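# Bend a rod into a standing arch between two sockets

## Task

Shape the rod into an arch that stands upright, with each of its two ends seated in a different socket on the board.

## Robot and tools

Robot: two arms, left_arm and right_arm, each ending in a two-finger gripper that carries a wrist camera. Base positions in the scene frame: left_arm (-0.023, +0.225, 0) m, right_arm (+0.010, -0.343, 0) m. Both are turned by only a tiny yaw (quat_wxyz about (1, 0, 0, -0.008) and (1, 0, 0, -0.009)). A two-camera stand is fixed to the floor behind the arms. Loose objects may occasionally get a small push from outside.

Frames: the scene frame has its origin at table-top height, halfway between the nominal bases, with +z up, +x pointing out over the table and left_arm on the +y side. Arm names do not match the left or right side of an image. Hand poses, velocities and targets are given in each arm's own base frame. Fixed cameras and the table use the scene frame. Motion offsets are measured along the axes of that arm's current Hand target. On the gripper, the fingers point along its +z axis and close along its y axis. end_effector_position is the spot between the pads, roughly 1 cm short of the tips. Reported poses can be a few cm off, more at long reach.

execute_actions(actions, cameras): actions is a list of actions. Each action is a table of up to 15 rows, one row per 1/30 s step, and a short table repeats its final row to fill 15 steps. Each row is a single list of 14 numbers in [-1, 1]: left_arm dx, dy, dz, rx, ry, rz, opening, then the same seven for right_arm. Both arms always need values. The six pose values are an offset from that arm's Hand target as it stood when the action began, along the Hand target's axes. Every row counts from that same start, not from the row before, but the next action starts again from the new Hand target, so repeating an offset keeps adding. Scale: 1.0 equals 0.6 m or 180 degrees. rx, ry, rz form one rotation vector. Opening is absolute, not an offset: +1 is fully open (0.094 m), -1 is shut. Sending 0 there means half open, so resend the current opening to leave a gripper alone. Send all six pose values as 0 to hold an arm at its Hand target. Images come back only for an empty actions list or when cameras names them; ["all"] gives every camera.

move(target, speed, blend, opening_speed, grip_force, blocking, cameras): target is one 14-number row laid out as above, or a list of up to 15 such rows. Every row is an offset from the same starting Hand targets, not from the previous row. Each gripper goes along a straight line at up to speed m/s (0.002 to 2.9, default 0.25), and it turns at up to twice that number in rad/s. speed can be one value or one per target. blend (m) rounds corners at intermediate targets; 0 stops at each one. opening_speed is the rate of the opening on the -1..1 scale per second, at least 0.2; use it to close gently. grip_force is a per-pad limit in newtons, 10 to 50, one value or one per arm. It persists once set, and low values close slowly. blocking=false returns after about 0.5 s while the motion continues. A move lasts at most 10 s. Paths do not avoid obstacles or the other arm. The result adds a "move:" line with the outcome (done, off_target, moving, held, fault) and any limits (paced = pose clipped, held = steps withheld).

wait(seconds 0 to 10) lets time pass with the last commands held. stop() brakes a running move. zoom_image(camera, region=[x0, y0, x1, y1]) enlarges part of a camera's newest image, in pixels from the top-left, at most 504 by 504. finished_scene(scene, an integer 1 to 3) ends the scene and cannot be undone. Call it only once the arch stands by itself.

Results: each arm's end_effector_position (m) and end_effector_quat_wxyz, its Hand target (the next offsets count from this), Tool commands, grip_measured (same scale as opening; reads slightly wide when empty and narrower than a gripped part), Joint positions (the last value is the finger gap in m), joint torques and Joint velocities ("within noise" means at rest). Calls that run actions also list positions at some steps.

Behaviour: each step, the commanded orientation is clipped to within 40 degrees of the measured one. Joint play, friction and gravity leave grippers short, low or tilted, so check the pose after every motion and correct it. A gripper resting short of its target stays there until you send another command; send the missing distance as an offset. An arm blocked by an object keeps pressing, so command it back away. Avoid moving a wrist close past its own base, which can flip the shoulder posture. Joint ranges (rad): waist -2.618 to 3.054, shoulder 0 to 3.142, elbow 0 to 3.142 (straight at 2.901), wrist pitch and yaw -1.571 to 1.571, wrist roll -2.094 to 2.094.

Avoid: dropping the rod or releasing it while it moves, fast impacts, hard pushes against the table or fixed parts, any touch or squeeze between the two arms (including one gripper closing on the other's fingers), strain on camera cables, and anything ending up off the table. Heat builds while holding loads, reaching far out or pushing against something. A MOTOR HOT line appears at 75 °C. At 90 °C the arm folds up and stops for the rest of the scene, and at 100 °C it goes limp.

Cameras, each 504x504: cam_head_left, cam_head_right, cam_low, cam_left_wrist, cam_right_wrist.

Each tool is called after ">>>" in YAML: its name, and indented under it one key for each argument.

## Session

>>> execute_actions:
  actions: []

>>> zoom_image:
  camera: "cam_head_left"
  region: [160, 240, 290, 370]

>>> zoom_image:
  camera: "cam_head_left"
  region: [280, 240, 410, 370]

>>> zoom_image:
  camera: "cam_low"
  region: [232, 206, 342, 296]

Scene clock: 0.00 s.
left_arm: end_effector_position=(+0.3843, +0.0391, +0.0886) grip_measured=+1.000 end_effector_quat_wxyz=(+0.572, -0.087, +0.811, +0.083) | right_arm: end_effector_position=(+0.3961, -0.0098, +0.0921) grip_measured=+1.000 end_effector_quat_wxyz=(+0.575, +0.040, +0.816, -0.046)
Joint positions: left_arm=[-0.008 1.533 0.338 0.846 -0.245 -0.05 0.094] | right_arm=[0.047 1.544 0.376 0.822 0.165 0.029 0.094]
Joint velocities: within noise
Joint torques (N m): no reading
Heat: left arm: 28 °C; right arm: 36 °C.
Hand target: left_arm +0.3868, +0.0399, +0.0949; +0.580, -0.091, +0.805, +0.083 | right_arm +0.3991, -0.0106, +0.1004; +0.585, +0.040, +0.808, -0.048
Tool commands: left_gripper/opening=+1.0 right_gripper/opening=+1.0

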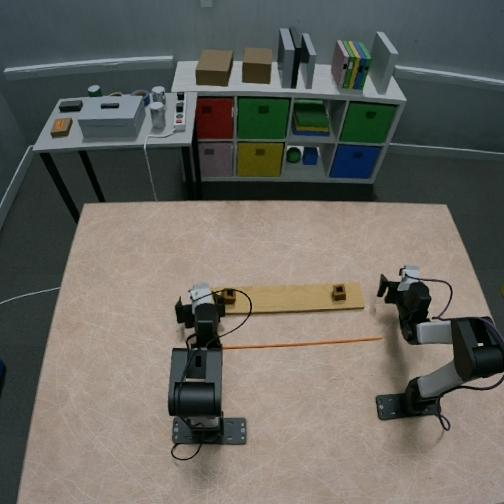

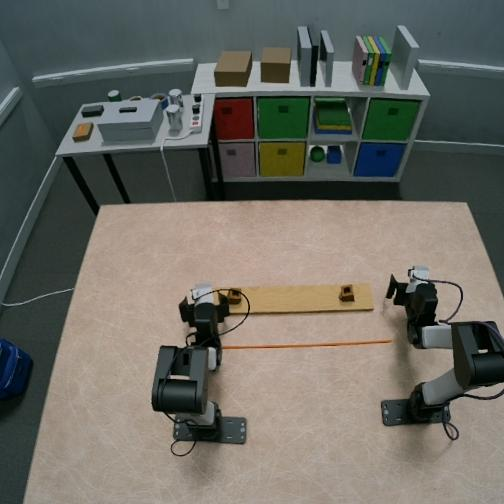

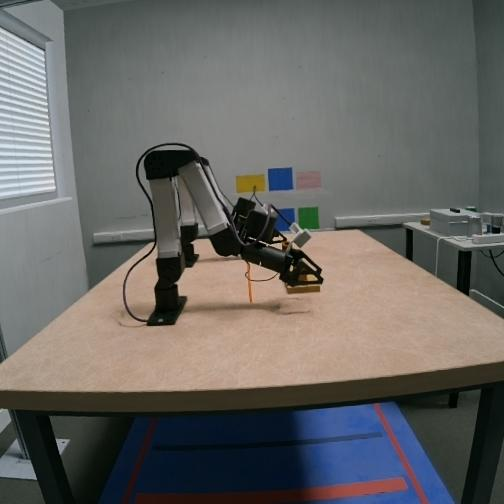

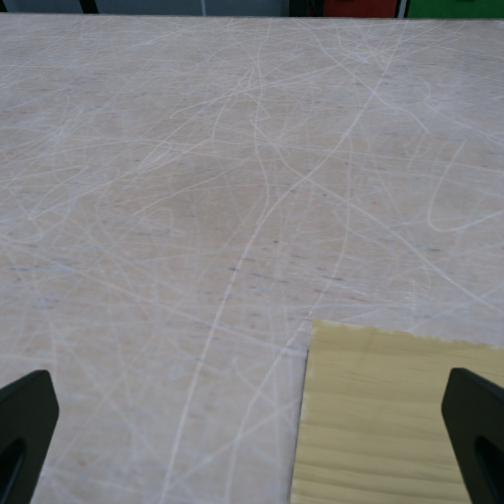

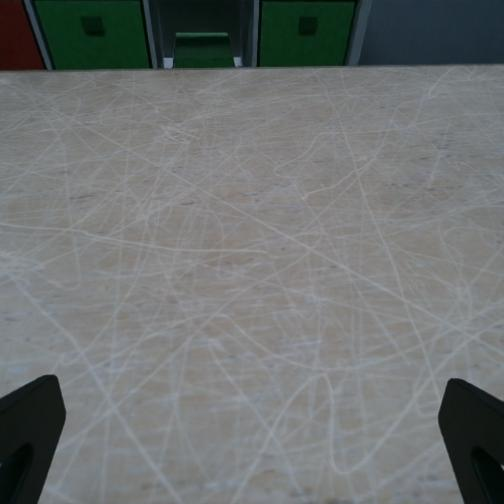

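Scaled by 3.877.

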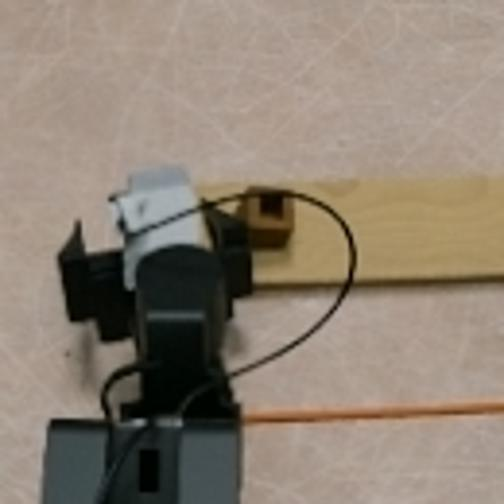

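Scaled by 3.877.

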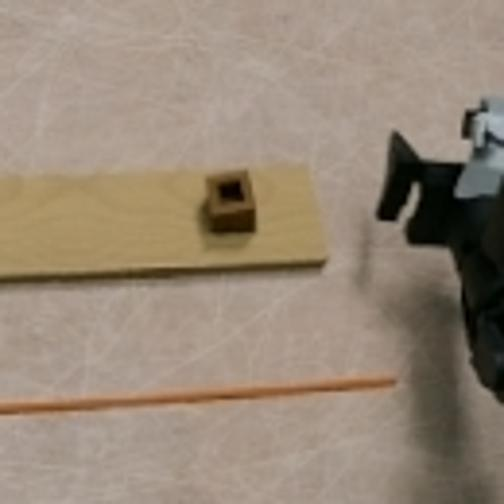

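Scaled by 4.582.

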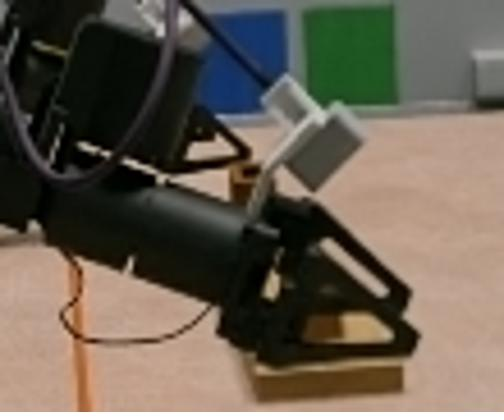

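>>> move:
  target: [0.0317, 0.0168, -0.2283, 0.3559, 0.2732, 0.4807, 0.2, 0.0603, 0.1468, -0.3054, -0.3429, 0.2836, -0.4597, 0.2]
  speed: 0.4
  cameras: ["cam_left_wrist", "cam_right_wrist", "cam_head_left"]

Scene clock: 142.60 s.
left_arm: end_effector_position=(+0.2472, +0.0160, +0.1145) grip_measured=+0.203 end_effector_quat_wxyz=(+0.001, +0.688, +0.726, -0.005) | right_arm: end_effector_position=(+0.2237, +0.0983, +0.1168) grip_measured=+0.202 end_effector_quat_wxyz=(-0.005, +0.708, -0.706, -0.001)
Joint positions: left_arm=[0.07 1.485 1.19 -1.281 0.008 1.588 0.057] | right_arm=[0.41 1.458 1.174 -1.279 -0.006 -1.163 0.056]
Joint torques (N m): left_arm=[-1.16 -3.75 10.71 -0.05 -0.03 0.11] | right_arm=[0.2 -4.77 9.11 0.13 0.02 -0.11]
Heat: left arm: 34 °C; right arm: 43 °C.
Hand target: left_arm +0.2526, +0.0158, +0.1200; +0.001, +0.699, +0.715, +0.000 | right_arm +0.2259, +0.0999, +0.1202; +0.000, +0.715, -0.699, +0.000
Off the commanded pose: left_arm 0.008 m, 2 deg | right_arm 0.004 m, 1 deg.
move: done
Images, in order (width x height): cam_head_left 504x504, cam_left_wrist 504x504, cam_right_wrist 504x504.

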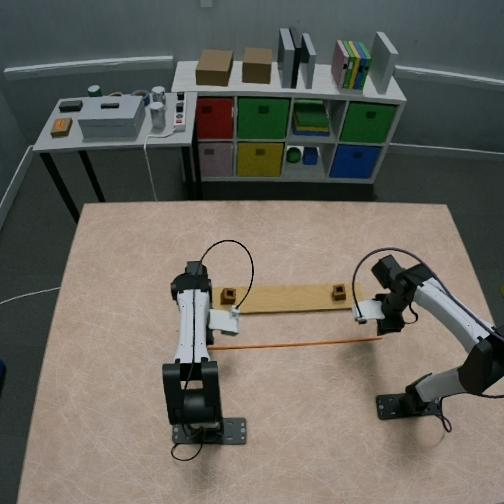

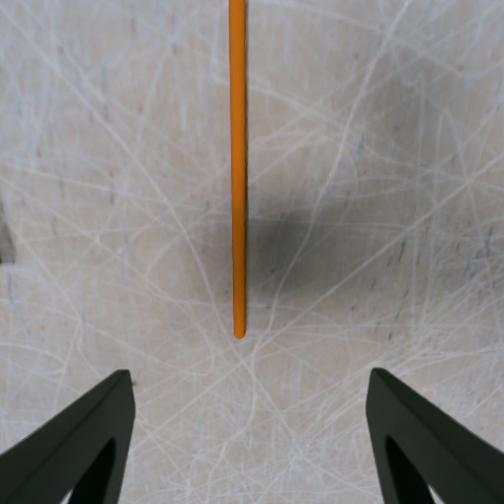

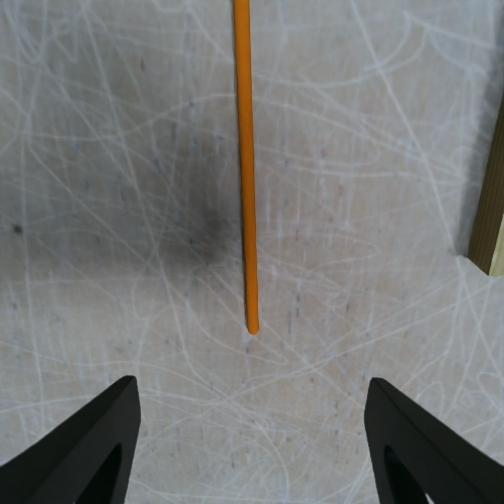

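>>> move:
  target:
    - [0, 0.0098, 0.1333, 0, 0, 0, 0.2, 0.0067, 0.003, 0.1337, 0, 0, -0.0083, 0.2]
    - [0, 0.0098, 0.1775, 0, 0, 0, 0.2, 0.0067, 0.003, 0.1833, 0, 0, -0.0083, 0.2]
    - [0, 0.0098, 0.1775, 0, 0, 0, -1, 0.0067, 0.003, 0.1833, 0, 0, -0.0083, -1]
    - [0, 0.0098, -0.05, 0, 0, 0, -1, 0.0067, 0.003, -0.05, 0, 0, -0.0083, -1]
  speed: [0.2, 0.05, 0.05, 0.15]
  opening_speed: 1.2
  cameras: ["cam_left_wrist", "cam_right_wrist", "cam_head_left"]

Scene clock: 173.73 s.
left_arm: end_effector_position=(+0.2552, +0.0173, +0.1394) grip_measured=-0.921 end_effector_quat_wxyz=(-0.009, +0.689, +0.725, -0.012) | right_arm: end_effector_position=(+0.2231, +0.0969, +0.1377) grip_measured=-0.915 end_effector_quat_wxyz=(+0.015, +0.721, -0.692, -0.006)
Joint positions: left_arm=[0.07 1.537 1.336 -1.399 0.004 1.591 0.004] | right_arm=[0.41 1.492 1.287 -1.399 0.001 -1.202 0.004]
Joint torques (N m): left_arm=[-1.21 -6.23 10.19 -0.07 0.02 0.1] | right_arm=[-0.99 -9.21 8.68 0.05 -0.04 -0.1]
Heat: left arm: 32 °C; right arm: 36 °C.
Hand target: left_arm +0.2585, +0.0160, +0.1500; +0.000, +0.699, +0.715, +0.000 | right_arm +0.2242, +0.0958, +0.1501; +0.000, +0.725, -0.689, +0.000
Off the commanded pose: left_arm 0.011 m, 2 deg | right_arm 0.013 m, 2 deg.
move: off_target (left_arm, right_arm)
Images, in order (width x height): cam_head_left 504x504, cam_left_wrist 504x504, cam_right_wrist 504x504.

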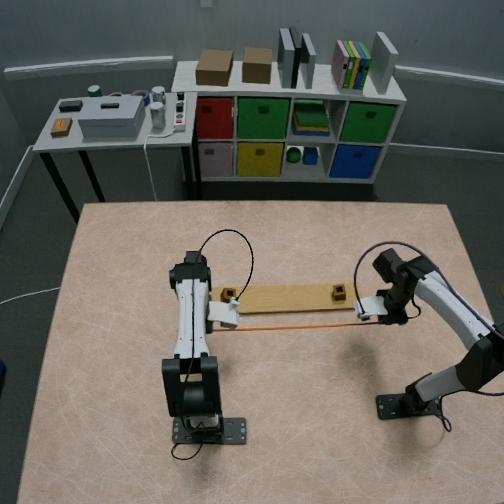

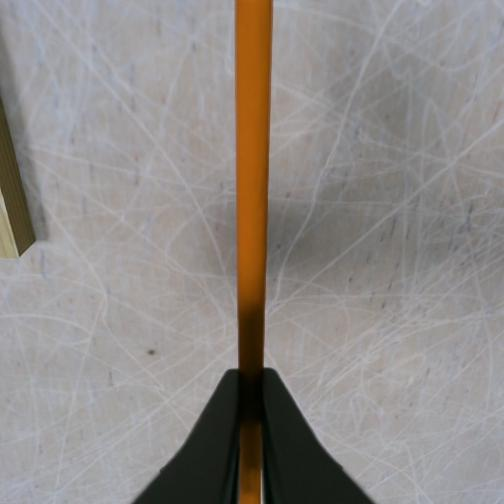

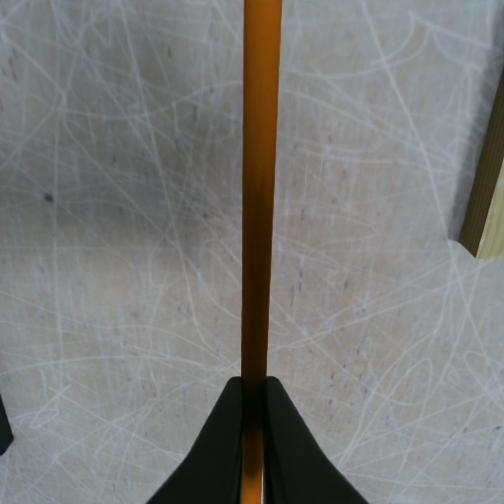

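>>> move:
  target: [-0.0062, 0.2192, -0.1167, -0.5, 0, 0, -1, 0.0120, -0.2260, -0.1167, 0.5, 0, 0, -1]
  speed: 0.25
  cameras: ["all"]

Scene clock: 204.67 s.
left_arm: end_effector_position=(+0.3907, +0.0166, +0.2146) grip_measured=-0.921 end_effector_quat_wxyz=(+0.480, +0.511, +0.510, +0.499) | right_arm: end_effector_position=(+0.3586, +0.0952, +0.2113) grip_measured=-0.915 end_effector_quat_wxyz=(+0.493, -0.527, +0.497, -0.481)
Joint positions: left_arm=[0.061 1.229 0.414 0.773 0.042 1.592 0.004] | right_arm=[0.444 1.166 0.374 0.736 0.401 -1.567 0.004]
Joint torques (N m): left_arm=[-1.24 -2.43 6.86 2.81 -0.01 -0.36] | right_arm=[-1.13 -2.92 6.24 2.77 -0.1 -0.03]
Heat: left arm: 33 °C; right arm: 36 °C.
Hand target: left_arm +0.3899, +0.0153, +0.2201; +0.494, +0.494, +0.506, +0.506 | right_arm +0.3600, +0.0954, +0.2202; +0.513, -0.512, +0.488, -0.487
Off the commanded pose: left_arm 0.006 m, 3 deg | right_arm 0.009 m, 3 deg.
move: off_target (left_arm, right_arm)

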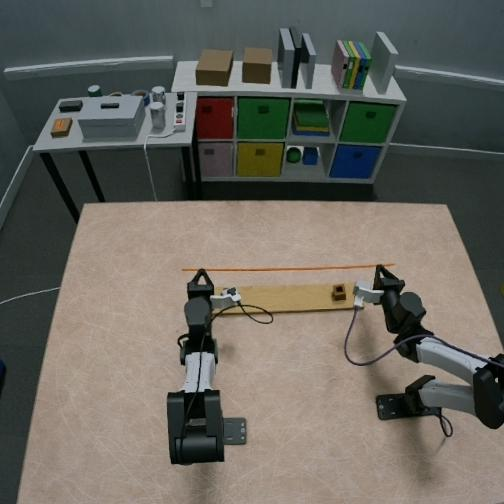

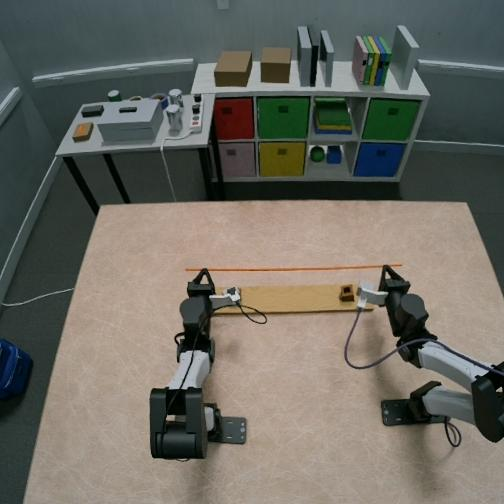

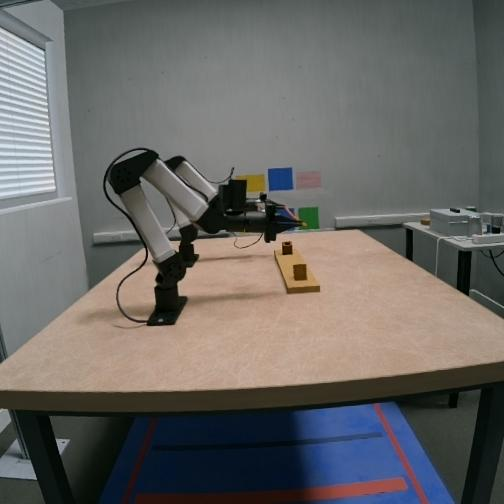

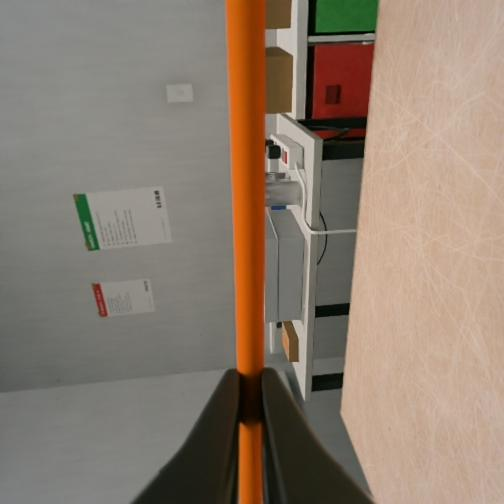

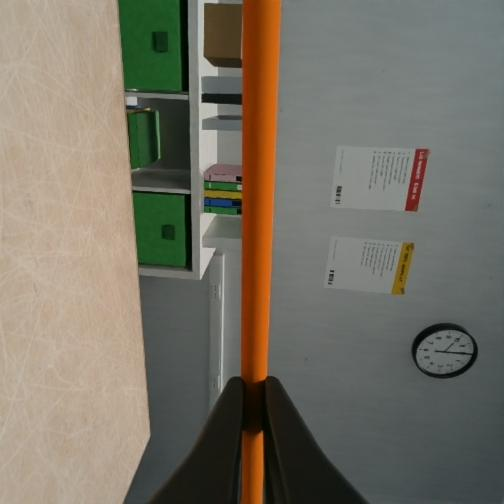

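>>> move:
  target: [0, 0, 0, 0, 0, 0, -1, 0, 0, 0, 0, 0, 0, 1]
  speed: 0.1
  opening_speed: 1.5
  cameras: ["cam_right_wrist", "cam_low", "cam_left_wrist"]

Scene clock: 218.83 s.
left_arm: end_effector_position=(+0.3906, +0.0184, +0.2146) grip_measured=-0.921 end_effector_quat_wxyz=(+0.477, +0.508, +0.513, +0.501) | right_arm: end_effector_position=(+0.3586, +0.0952, +0.2128) grip_measured=+0.998 end_effector_quat_wxyz=(+0.495, -0.525, +0.496, -0.482)
Joint positions: left_arm=[0.061 1.229 0.414 0.773 0.031 1.592 0.004] | right_arm=[0.444 1.166 0.374 0.743 0.401 -1.567 0.094]
Joint torques (N m): left_arm=[-1.16 -2.51 6.87 2.81 -0.02 -0.33] | right_arm=[-1.13 -2.82 6.24 2.71 -0.11 -0.03]
Heat: left arm: 33 °C; right arm: 41 °C.
Hand target: left_arm +0.3899, +0.0153, +0.2201; +0.494, +0.494, +0.506, +0.506 | right_arm +0.3600, +0.0954, +0.2202; +0.513, -0.512, +0.487, -0.487
Off the commanded pose: left_arm 0.006 m, 3 deg | right_arm 0.008 m, 3 deg.
move: off_target (left_arm, right_arm)
Images, in order (width x height): cam_low 504x504, cam_left_wrist 504x504, cam_right_wrist 504x504.

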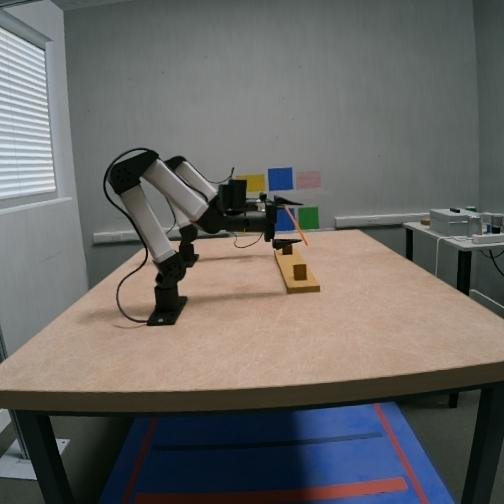

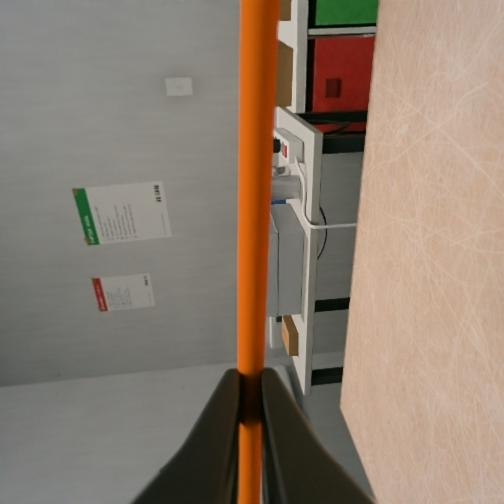

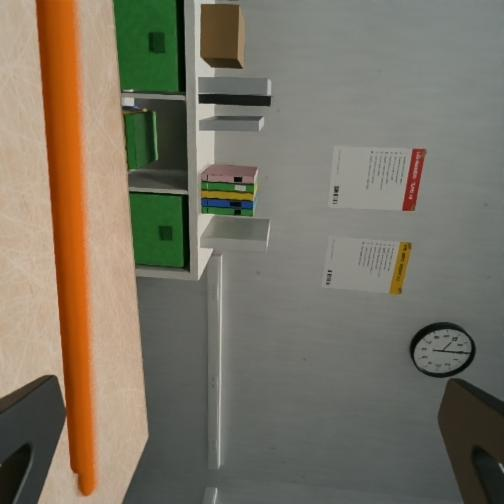

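>>> wait:
  seconds: 0.2
  cameras: ["cam_right_wrist"]

>>> zoom_image:
  camera: "cam_right_wrist"
  region: [0, 304, 200, 504]

Scene clock: 231.07 s.
left_arm: end_effector_position=(+0.3906, +0.0184, +0.2146) grip_measured=-0.921 end_effector_quat_wxyz=(+0.477, +0.508, +0.513, +0.501) | right_arm: end_effector_position=(+0.3586, +0.0952, +0.2128) grip_measured=+0.998 end_effector_quat_wxyz=(+0.495, -0.525, +0.496, -0.482)
Joint positions: left_arm=[0.061 1.229 0.414 0.773 0.031 1.592 0.004] | right_arm=[0.444 1.166 0.374 0.743 0.401 -1.567 0.094]
Joint torques (N m): left_arm=[-1.21 -2.44 6.9 2.82 -0.01 -0.36] | right_arm=[-1.13 -2.82 6.24 2.71 -0.11 -0.03]
Heat: left arm: 36 °C; right arm: 43 °C.
Hand target: left_arm +0.3899, +0.0153, +0.2201; +0.494, +0.494, +0.506, +0.506 | right_arm +0.3600, +0.0954, +0.2202; +0.513, -0.512, +0.487, -0.487
Tool commands: left_gripper/opening=-1.0 right_gripper/opening=+1.0
Off the commanded pose: left_arm 0.006 m, 3 deg | right_arm 0.008 m, 3 deg.
wait: 0.20 s; at rest from the start
Images, in order (width x height): cam_right_wrist 504x504.

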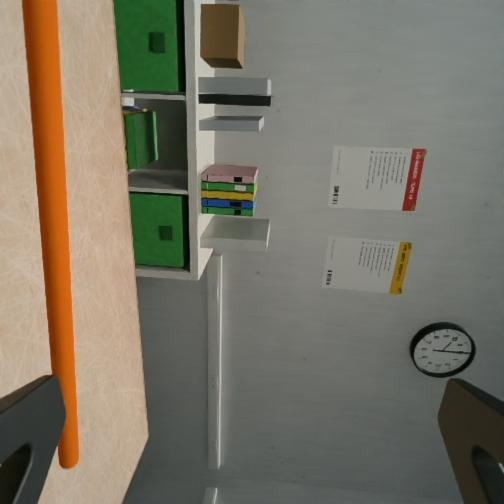

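Scaled by 2.520.

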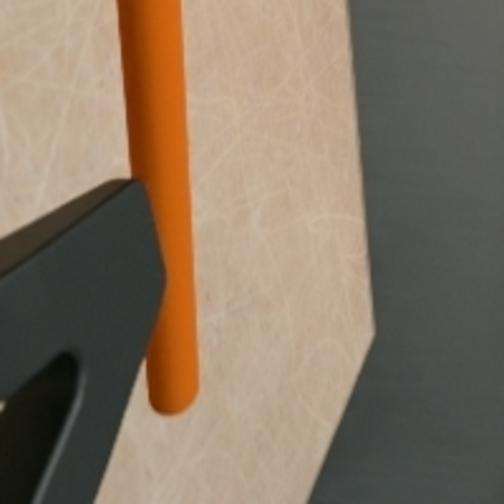

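>>> move:
  target:
    - [0, 0, 0, 0, 0, 0, -1, 0, 0, -0.075, 0, 0, 0, 0.6]
    - [0, 0, 0, 0, 0, 0, -1, 0, 0.0850, -0.075, 0, 0, 0.05, 0.6]
  speed: 0.2
  blend: [0.005, 0]
  cameras: ["cam_right_wrist"]

>>> zoom_image:
  camera: "cam_right_wrist"
  region: [150, 254, 400, 504]

Scene clock: 252.53 s.
left_arm: end_effector_position=(+0.3906, +0.0184, +0.2146) grip_measured=-0.921 end_effector_quat_wxyz=(+0.477, +0.508, +0.513, +0.501) | right_arm: end_effector_position=(+0.3161, +0.0929, +0.1605) grip_measured=+0.602 end_effector_quat_wxyz=(+0.529, -0.494, +0.528, -0.444)
Joint positions: left_arm=[0.061 1.229 0.414 0.773 0.031 1.592 0.004] | right_arm=[0.529 1.185 0.117 1.016 0.475 -1.427 0.075]
Joint torques (N m): left_arm=[-1.2 -2.47 6.9 2.82 -0.01 -0.36] | right_arm=[0.43 -1.99 5.2 2.71 0.11 0.14]
Heat: left arm: 39 °C; right arm: 45 °C.
Hand target: left_arm +0.3899, +0.0153, +0.2201; +0.494, +0.494, +0.506, +0.506 | right_arm +0.3150, +0.0932, +0.1691; +0.549, -0.472, +0.526, -0.445
Off the commanded pose: left_arm 0.006 m, 3 deg | right_arm 0.009 m, 3 deg.
move: off_target (left_arm, right_arm)
Images, in order (width x height): cam_right_wrist 504x504.

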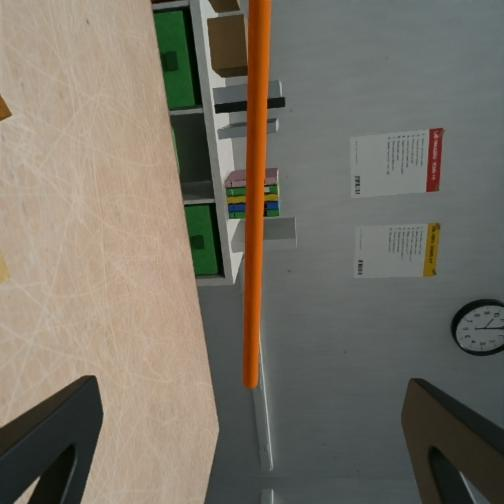

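Scaled by 2.016.

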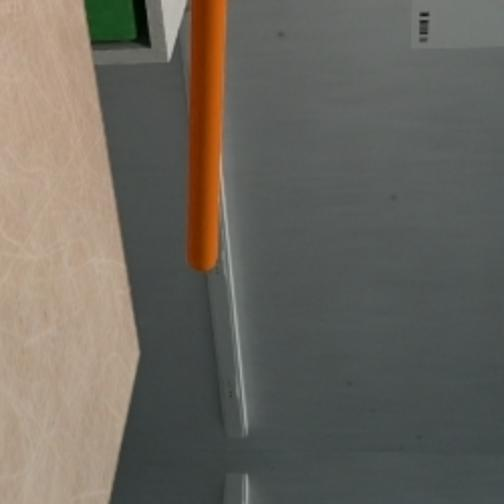

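>>> move:
  target:
    - [0, 0, 0, 0, 0, 0, -1, 0.0133, -0.02, 0.1117, 0, 0, 0, 0.6]
    - [0, 0, 0, 0, 0, 0, -1, 0.0133, -0.02, 0.1117, 0, 0, 0, -1]
  speed: 0.12
  opening_speed: 1.2
  cameras: ["cam_right_wrist", "cam_low"]

Scene clock: 267.47 s.
left_arm: end_effector_position=(+0.3906, +0.0184, +0.2146) grip_measured=-0.921 end_effector_quat_wxyz=(+0.477, +0.508, +0.513, +0.501) | right_arm: end_effector_position=(+0.3753, +0.0836, +0.1600) grip_measured=-0.910 end_effector_quat_wxyz=(+0.517, -0.497, +0.539, -0.442)
Joint positions: left_arm=[0.061 1.229 0.414 0.773 0.031 1.592 0.004] | right_arm=[0.365 1.434 0.301 1.056 0.326 -1.427 0.004]
Joint torques (N m): left_arm=[-1.18 -2.48 6.89 2.82 -0.03 -0.36] | right_arm=[-1.03 -3.9 8.08 2.72 -0.15 0.12]
Heat: left arm: 40 °C; right arm: 47 °C.
Hand target: left_arm +0.3899, +0.0153, +0.2201; +0.494, +0.494, +0.506, +0.506 | right_arm +0.3825, +0.0868, +0.1798; +0.549, -0.472, +0.526, -0.445
Off the commanded pose: left_arm 0.006 m, 3 deg | right_arm 0.021 m, 5 deg.
move: off_target (left_arm, right_arm); target 2's new opening was sent with right_arm's hand 0.021 m and 5 deg from that target
Images, in order (width x height): cam_low 504x504, cam_right_wrist 504x504.

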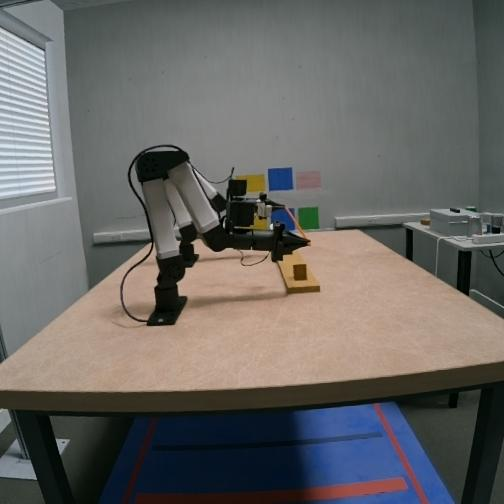

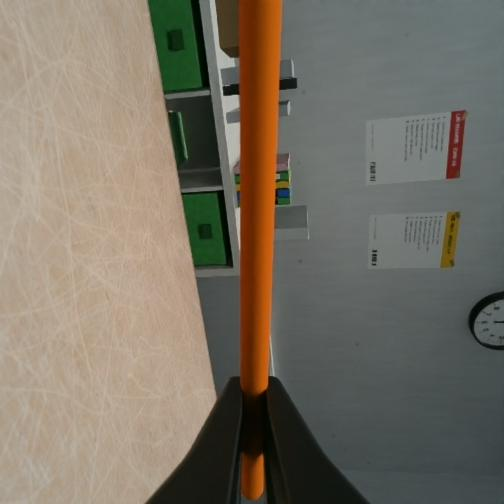

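>>> move:
  target: [0, 0, 0, 0, 0, 0, 1, 0, 0, 0, 0, 0, 0, -1]
  speed: 0.1
  opening_speed: 1.5
  cameras: ["cam_left_wrist", "cam_low"]

>>> wait:
  seconds: 0.3
  cameras: ["cam_left_wrist", "cam_right_wrist"]

>>> zoom_image:
  camera: "cam_left_wrist"
  region: [130, 254, 380, 504]

Scene clock: 278.20 s.
left_arm: end_effector_position=(+0.3906, +0.0184, +0.2150) grip_measured=+0.997 end_effector_quat_wxyz=(+0.477, +0.508, +0.513, +0.502) | right_arm: end_effector_position=(+0.3753, +0.0836, +0.1600) grip_measured=-0.910 end_effector_quat_wxyz=(+0.517, -0.497, +0.539, -0.442)
Joint positions: left_arm=[0.061 1.229 0.414 0.774 0.031 1.592 0.094] | right_arm=[0.365 1.434 0.301 1.056 0.326 -1.427 0.004]
Joint torques (N m): left_arm=[-1.21 -2.45 6.9 2.8 -0.01 -0.35] | right_arm=[-1.03 -3.9 8.08 2.73 -0.15 0.12]
Heat: left arm: 41 °C; right arm: 47 °C.
Hand target: left_arm +0.3899, +0.0153, +0.2201; +0.494, +0.494, +0.506, +0.506 | right_arm +0.3825, +0.0868, +0.1798; +0.549, -0.472, +0.526, -0.445
Off the commanded pose: left_arm 0.006 m, 3 deg | right_arm 0.021 m, 5 deg.
move: off_target (left_arm, right_arm)
Images, in order (width x height): cam_low 504x504, cam_left_wrist 504x504.

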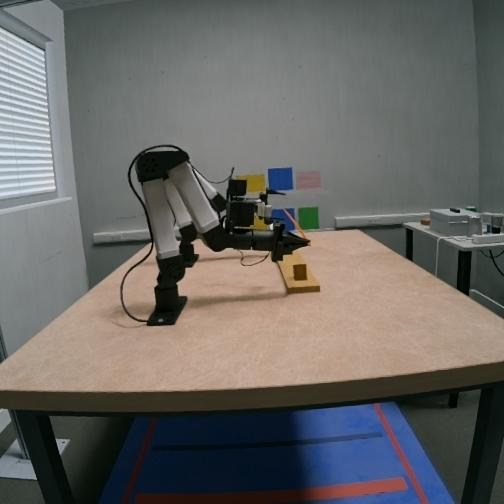

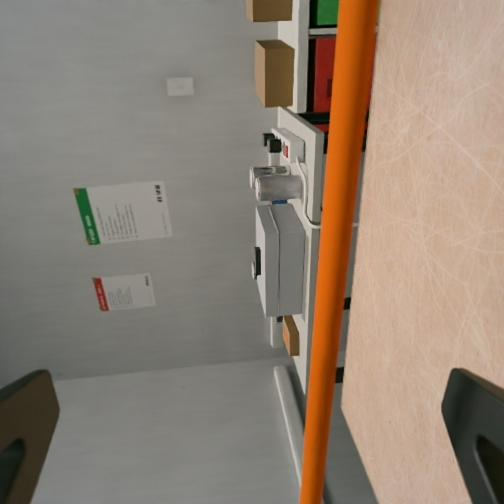

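Scene clock: 278.50 s.
left_arm: end_effector_position=(+0.3906, +0.0184, +0.2150) grip_measured=+0.997 end_effector_quat_wxyz=(+0.477, +0.508, +0.513, +0.502) | right_arm: end_effector_position=(+0.3753, +0.0836, +0.1600) grip_measured=-0.910 end_effector_quat_wxyz=(+0.517, -0.497, +0.539, -0.442)
Joint positions: left_arm=[0.061 1.229 0.414 0.774 0.031 1.592 0.094] | right_arm=[0.365 1.434 0.301 1.056 0.326 -1.427 0.004]
Joint torques (N m): left_arm=[-1.22 -2.47 6.86 2.8 -0.02 -0.36] | right_arm=[-1.03 -3.92 8.08 2.72 -0.15 0.12]
Heat: left arm: 41 °C; right arm: 47 °C.
Hand target: left_arm +0.3899, +0.0153, +0.2201; +0.494, +0.494, +0.506, +0.506 | right_arm +0.3825, +0.0868, +0.1798; +0.549, -0.472, +0.526, -0.445
Tool commands: left_gripper/opening=+1.0 right_gripper/opening=-1.0
Off the commanded pose: left_arm 0.006 m, 3 deg | right_arm 0.021 m, 5 deg.
wait: 0.30 s; at rest by 0.17 s
Images, in order (width x height): cam_left_wrist 504x504, cam_right_wrist 504x504.

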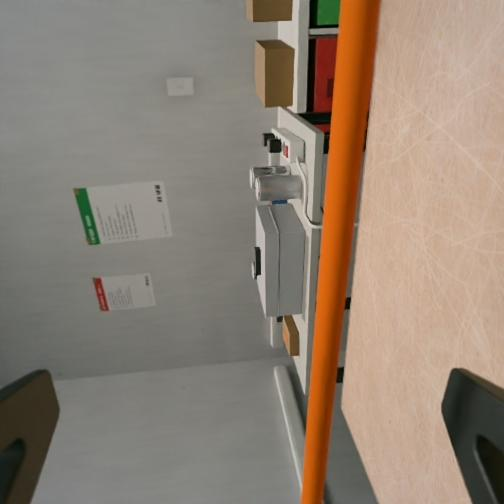

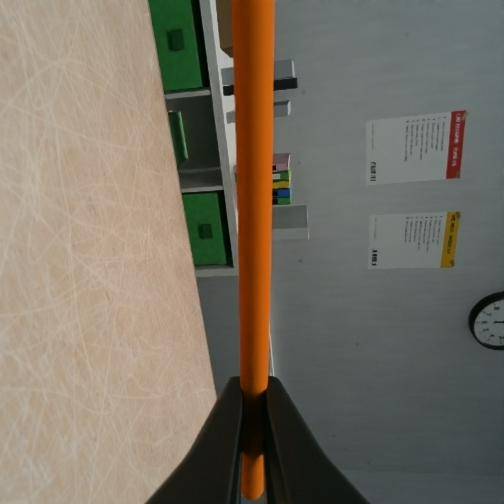

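Scaled by 2.016.

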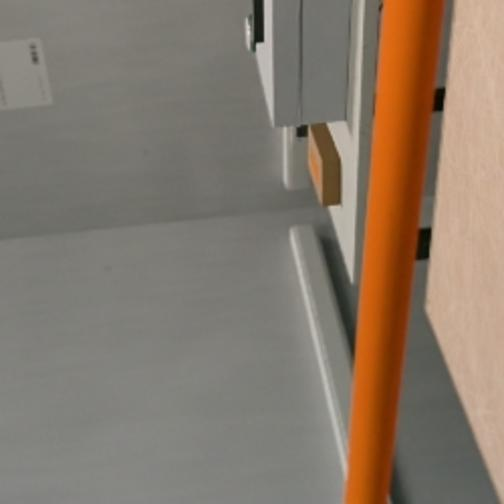

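>>> move:
  target:
    - [0.0133, -0.0217, 0.0200, 0, 0, 0, 0.6, 0, 0, 0, 0, 0, 0, -1]
    - [0.0133, -0.0217, 0.0200, 0, 0, 0, -1, 0, 0, 0, 0, 0, 0, -1]
  speed: 0.1
  opening_speed: 1.2
  cameras: ["all"]

>>> zoom_image:
  camera: "cam_low"
  region: [232, 186, 332, 296]

Scene clock: 288.60 s.
left_arm: end_effector_position=(+0.4018, +0.0241, +0.1997) grip_measured=-0.912 end_effector_quat_wxyz=(+0.474, +0.507, +0.516, +0.502) | right_arm: end_effector_position=(+0.3753, +0.0836, +0.1600) grip_measured=-0.910 end_effector_quat_wxyz=(+0.517, -0.497, +0.539, -0.442)
Joint positions: left_arm=[0.077 1.34 0.414 0.88 0.039 1.592 0.004] | right_arm=[0.365 1.434 0.301 1.056 0.326 -1.427 0.004]
Joint torques (N m): left_arm=[0.28 -2.85 7.1 2.8 0.24 -0.35] | right_arm=[-1.03 -3.92 8.08 2.72 -0.15 0.12]
Heat: left arm: 42 °C; right arm: 47 °C.
Hand target: left_arm +0.4017, +0.0237, +0.2072; +0.494, +0.494, +0.506, +0.506 | right_arm +0.3825, +0.0868, +0.1798; +0.549, -0.472, +0.526, -0.445
Off the commanded pose: left_arm 0.007 m, 3 deg | right_arm 0.021 m, 5 deg.
move: off_target (left_arm, right_arm); target 2's new opening was sent with left_arm's hand 0.008 m and 3 deg from that target

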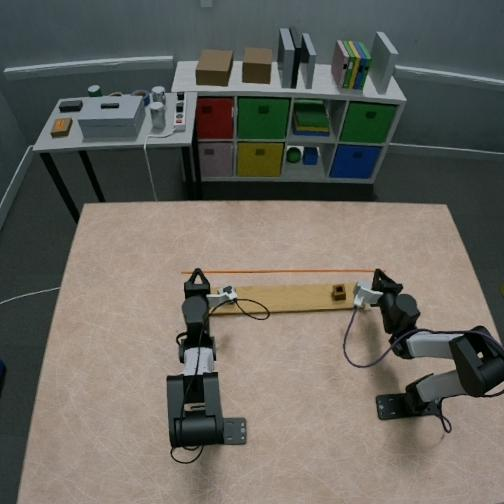

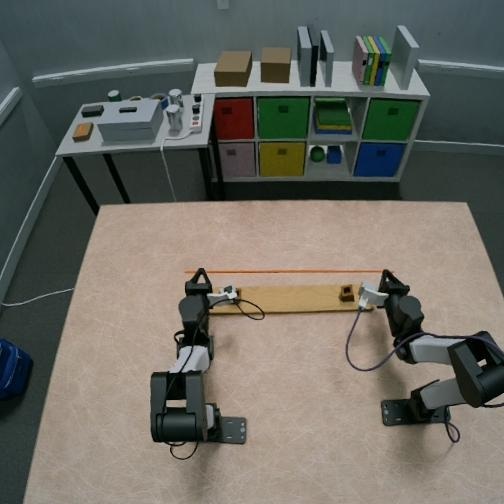

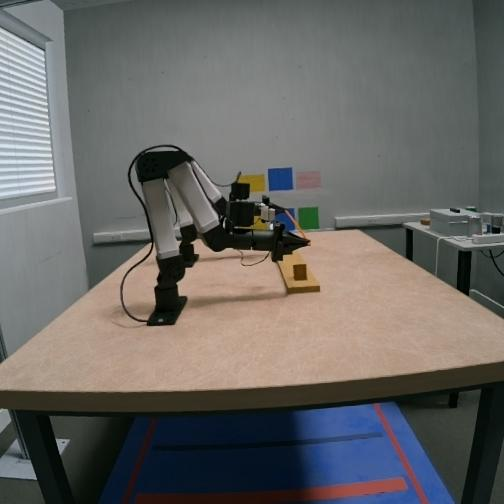

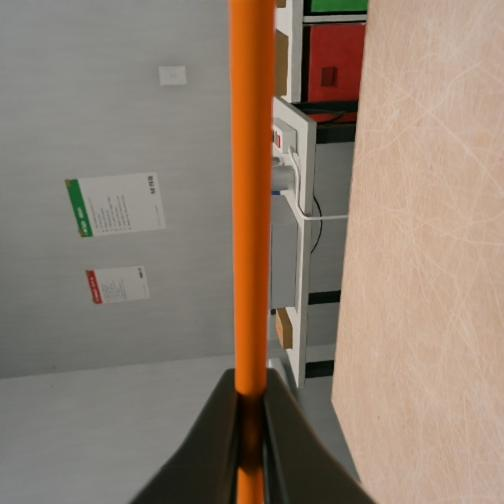

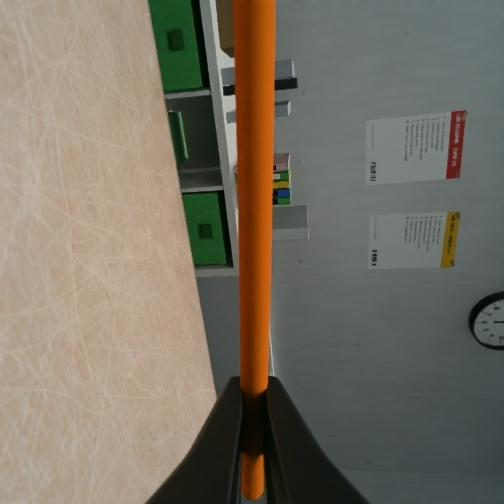

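Scaled by 4.582.

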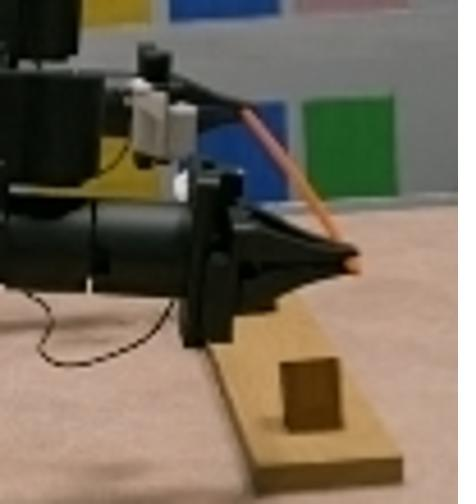

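>>> move:
  target:
    - [-0.0493, -0.0037, -0.0078, 0, 0, -0.2222, -1, -0.0565, -0.0335, 0.0025, 0, 0, 0.1722, -1]
    - [-0.1085, -0.0287, -0.0093, 0, 0, -0.35, -1, -0.1122, -0.0077, 0.0055, 0, 0, 0.30, -1]
    - [-0.1510, -0.0537, -0.0103, 0, 0, -0.411, -1, -0.15, 0.0242, 0.0077, 0, 0, 0.3611, -1]
    - [-0.1827, -0.0870, -0.0110, 0, 0, -0.433, -1, -0.1730, 0.0785, 0.0092, 0, 0, 0.3833, -1]
  speed: 0.16
  blend: [0.02, 0.02, 0.015, 0]
  cameras: ["all"]

>>> zoom_image:
  camera: "cam_low"
  region: [252, 206, 332, 286]

Scene clock: 351.97 s.
left_arm: end_effector_position=(+0.3991, -0.0642, +0.1423) grip_measured=-0.912 end_effector_quat_wxyz=(+0.671, +0.065, +0.727, +0.132) | right_arm: end_effector_position=(+0.3783, +0.1682, +0.1286) grip_measured=-0.910 end_effector_quat_wxyz=(+0.667, -0.098, +0.729, -0.118)
Joint positions: left_arm=[-0.35 1.647 0.364 1.21 -0.455 0.252 0.004] | right_arm=[0.708 1.777 0.472 1.194 0.746 -0.234 0.004]
Joint torques (N m): left_arm=[-3.29 -4.07 5.46 2.91 0.44 -0.54] | right_arm=[2.36 -6.26 8.06 2.78 -0.58 0.23]
Heat: left arm: 42 °C; right arm: 49 °C.
Hand target: left_arm +0.3978, -0.0862, +0.1550; +0.703, +0.066, +0.704, +0.082 | right_arm +0.3825, +0.1969, +0.1497; +0.705, -0.091, +0.701, -0.056
Off the commanded pose: left_arm 0.025 m, 7 deg | right_arm 0.036 m, 9 deg.
move: off_target (left_arm, right_arm)

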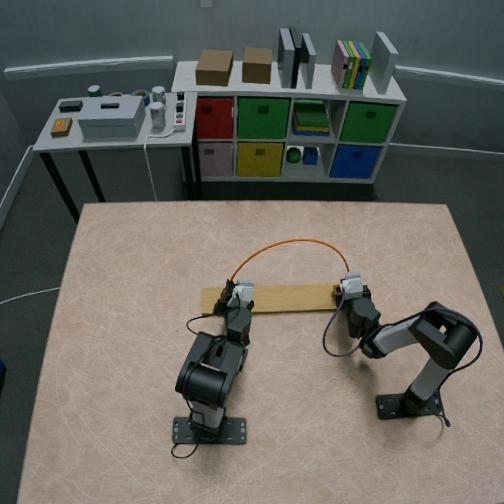

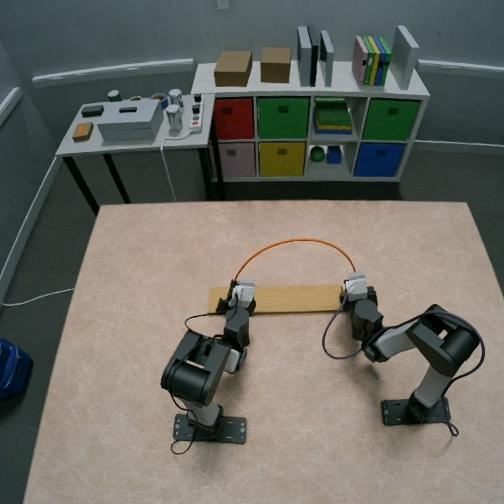

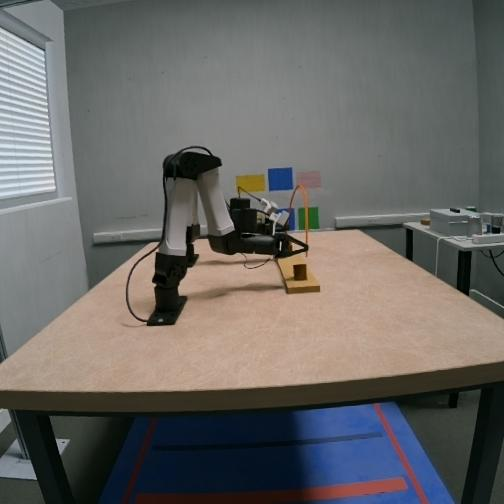

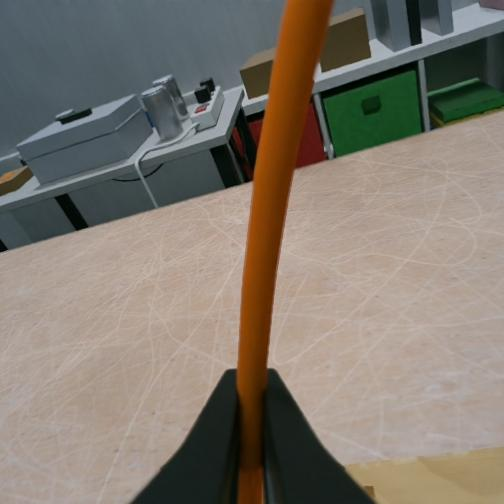

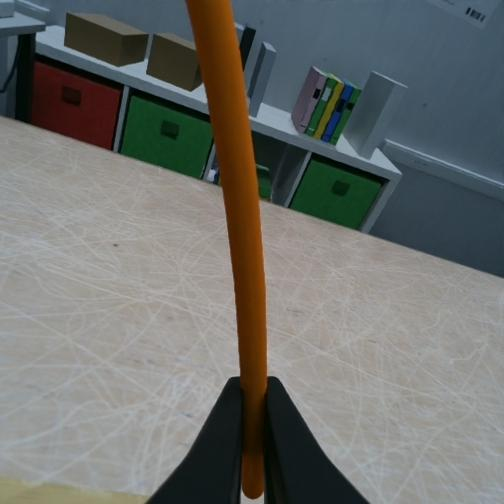

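Scaled by 6.300.

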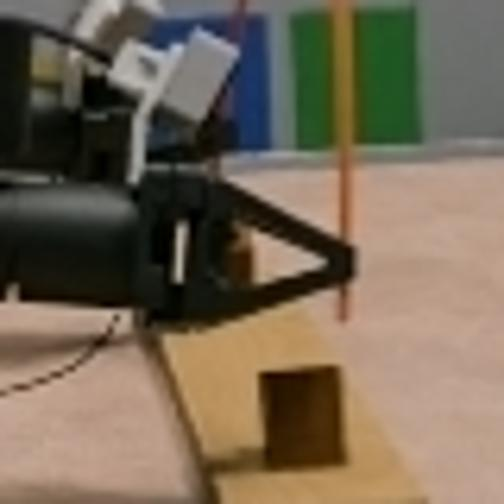

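>>> zoom_image:
  camera: "cam_low"
  region: [272, 216, 312, 256]

>>> zoom_image:
  camera: "cam_left_wrist"
  region: [220, 404, 420, 504]

Scaled by 12.600.

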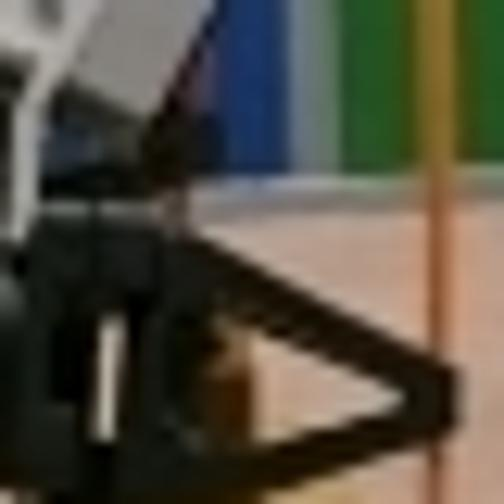

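Scaled by 2.520.

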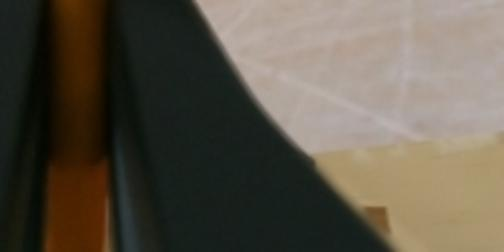

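>>> move:
  target: [-0.0049, -0.0228, 0.0011, 0, 0, 0, -1, -0.0098, 0.0317, -0.0283, 0, 0, 0, -1]
  speed: 0.1
  cameras: ["cam_low", "cam_left_wrist", "cam_right_wrist"]

>>> zoom_image:
  camera: "cam_low"
  region: [262, 216, 322, 276]

>>> zoom_image:
  camera: "cam_left_wrist"
  region: [150, 404, 350, 504]

>>> zoom_image:
  camera: "cam_right_wrist"
  region: [150, 404, 350, 504]

Scene clock: 397.37 s.
left_arm: end_effector_position=(+0.3954, -0.0705, +0.1374) grip_measured=-0.912 end_effector_quat_wxyz=(+0.668, +0.053, +0.730, +0.137) | right_arm: end_effector_position=(+0.3620, +0.1810, +0.1302) grip_measured=-0.910 end_effector_quat_wxyz=(+0.669, -0.088, +0.727, -0.128)
Joint positions: left_arm=[-0.394 1.667 0.364 1.221 -0.523 0.233 0.004] | right_arm=[0.795 1.777 0.472 1.194 0.86 -0.225 0.004]
Joint torques (N m): left_arm=[-3.96 -4.04 7.36 2.82 0.59 -0.31] | right_arm=[2.96 -6.9 8.21 2.65 -0.79 0.13]
Heat: left arm: 45 °C; right arm: 54 °C.
Hand target: left_arm +0.3988, -0.1002, +0.1550; +0.703, +0.066, +0.704, +0.082 | right_arm +0.3646, +0.2158, +0.1515; +0.705, -0.091, +0.701, -0.056
Off the commanded pose: left_arm 0.035 m, 8 deg | right_arm 0.041 m, 10 deg.
move: off_target (left_arm, right_arm)
Images, in order (width x height): cam_low 504x504, cam_left_wrist 504x504, cam_right_wrist 504x504.

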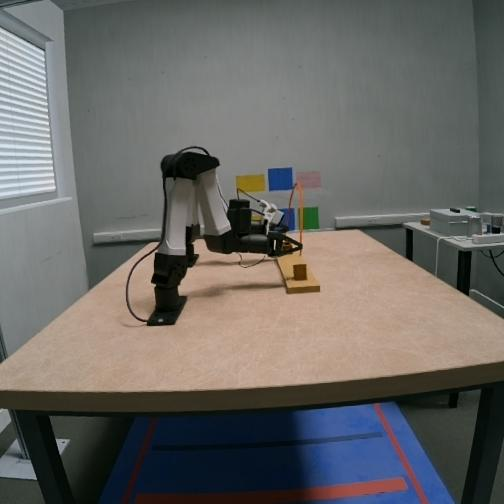

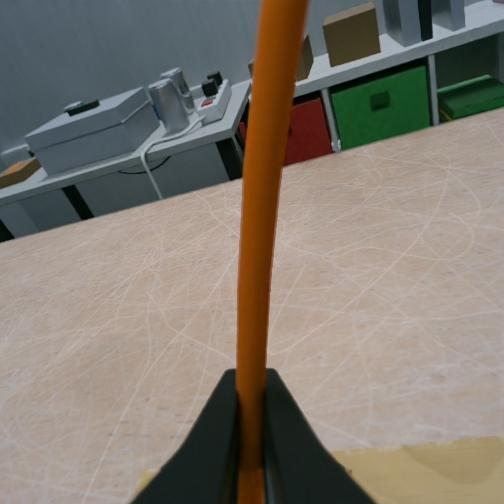

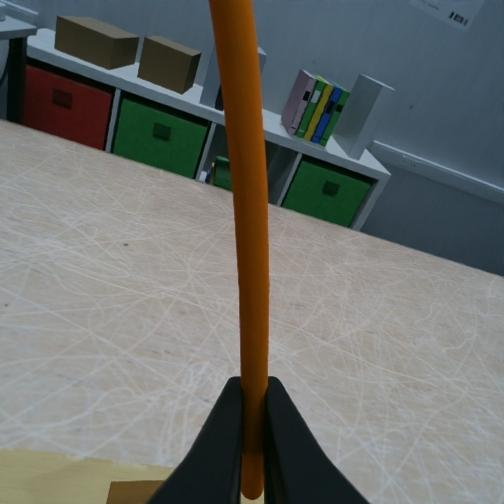

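Scaled by 8.400.

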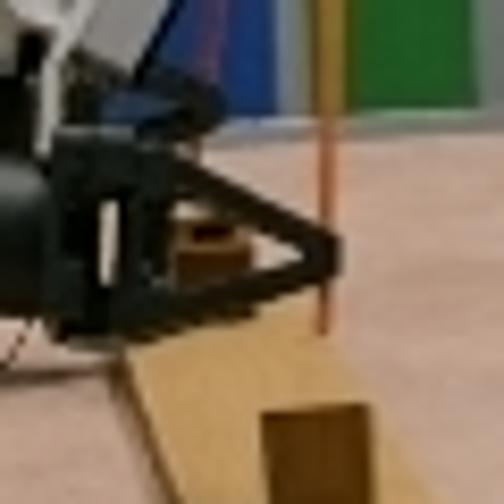

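Scaled by 2.520.

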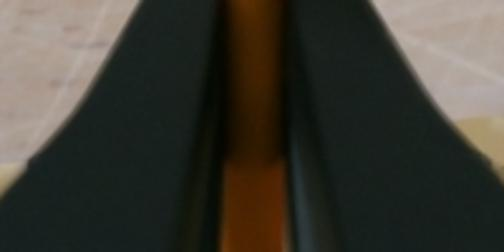

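Scaled by 2.520.

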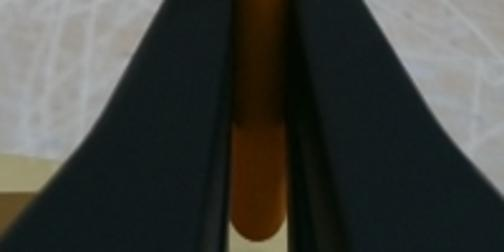

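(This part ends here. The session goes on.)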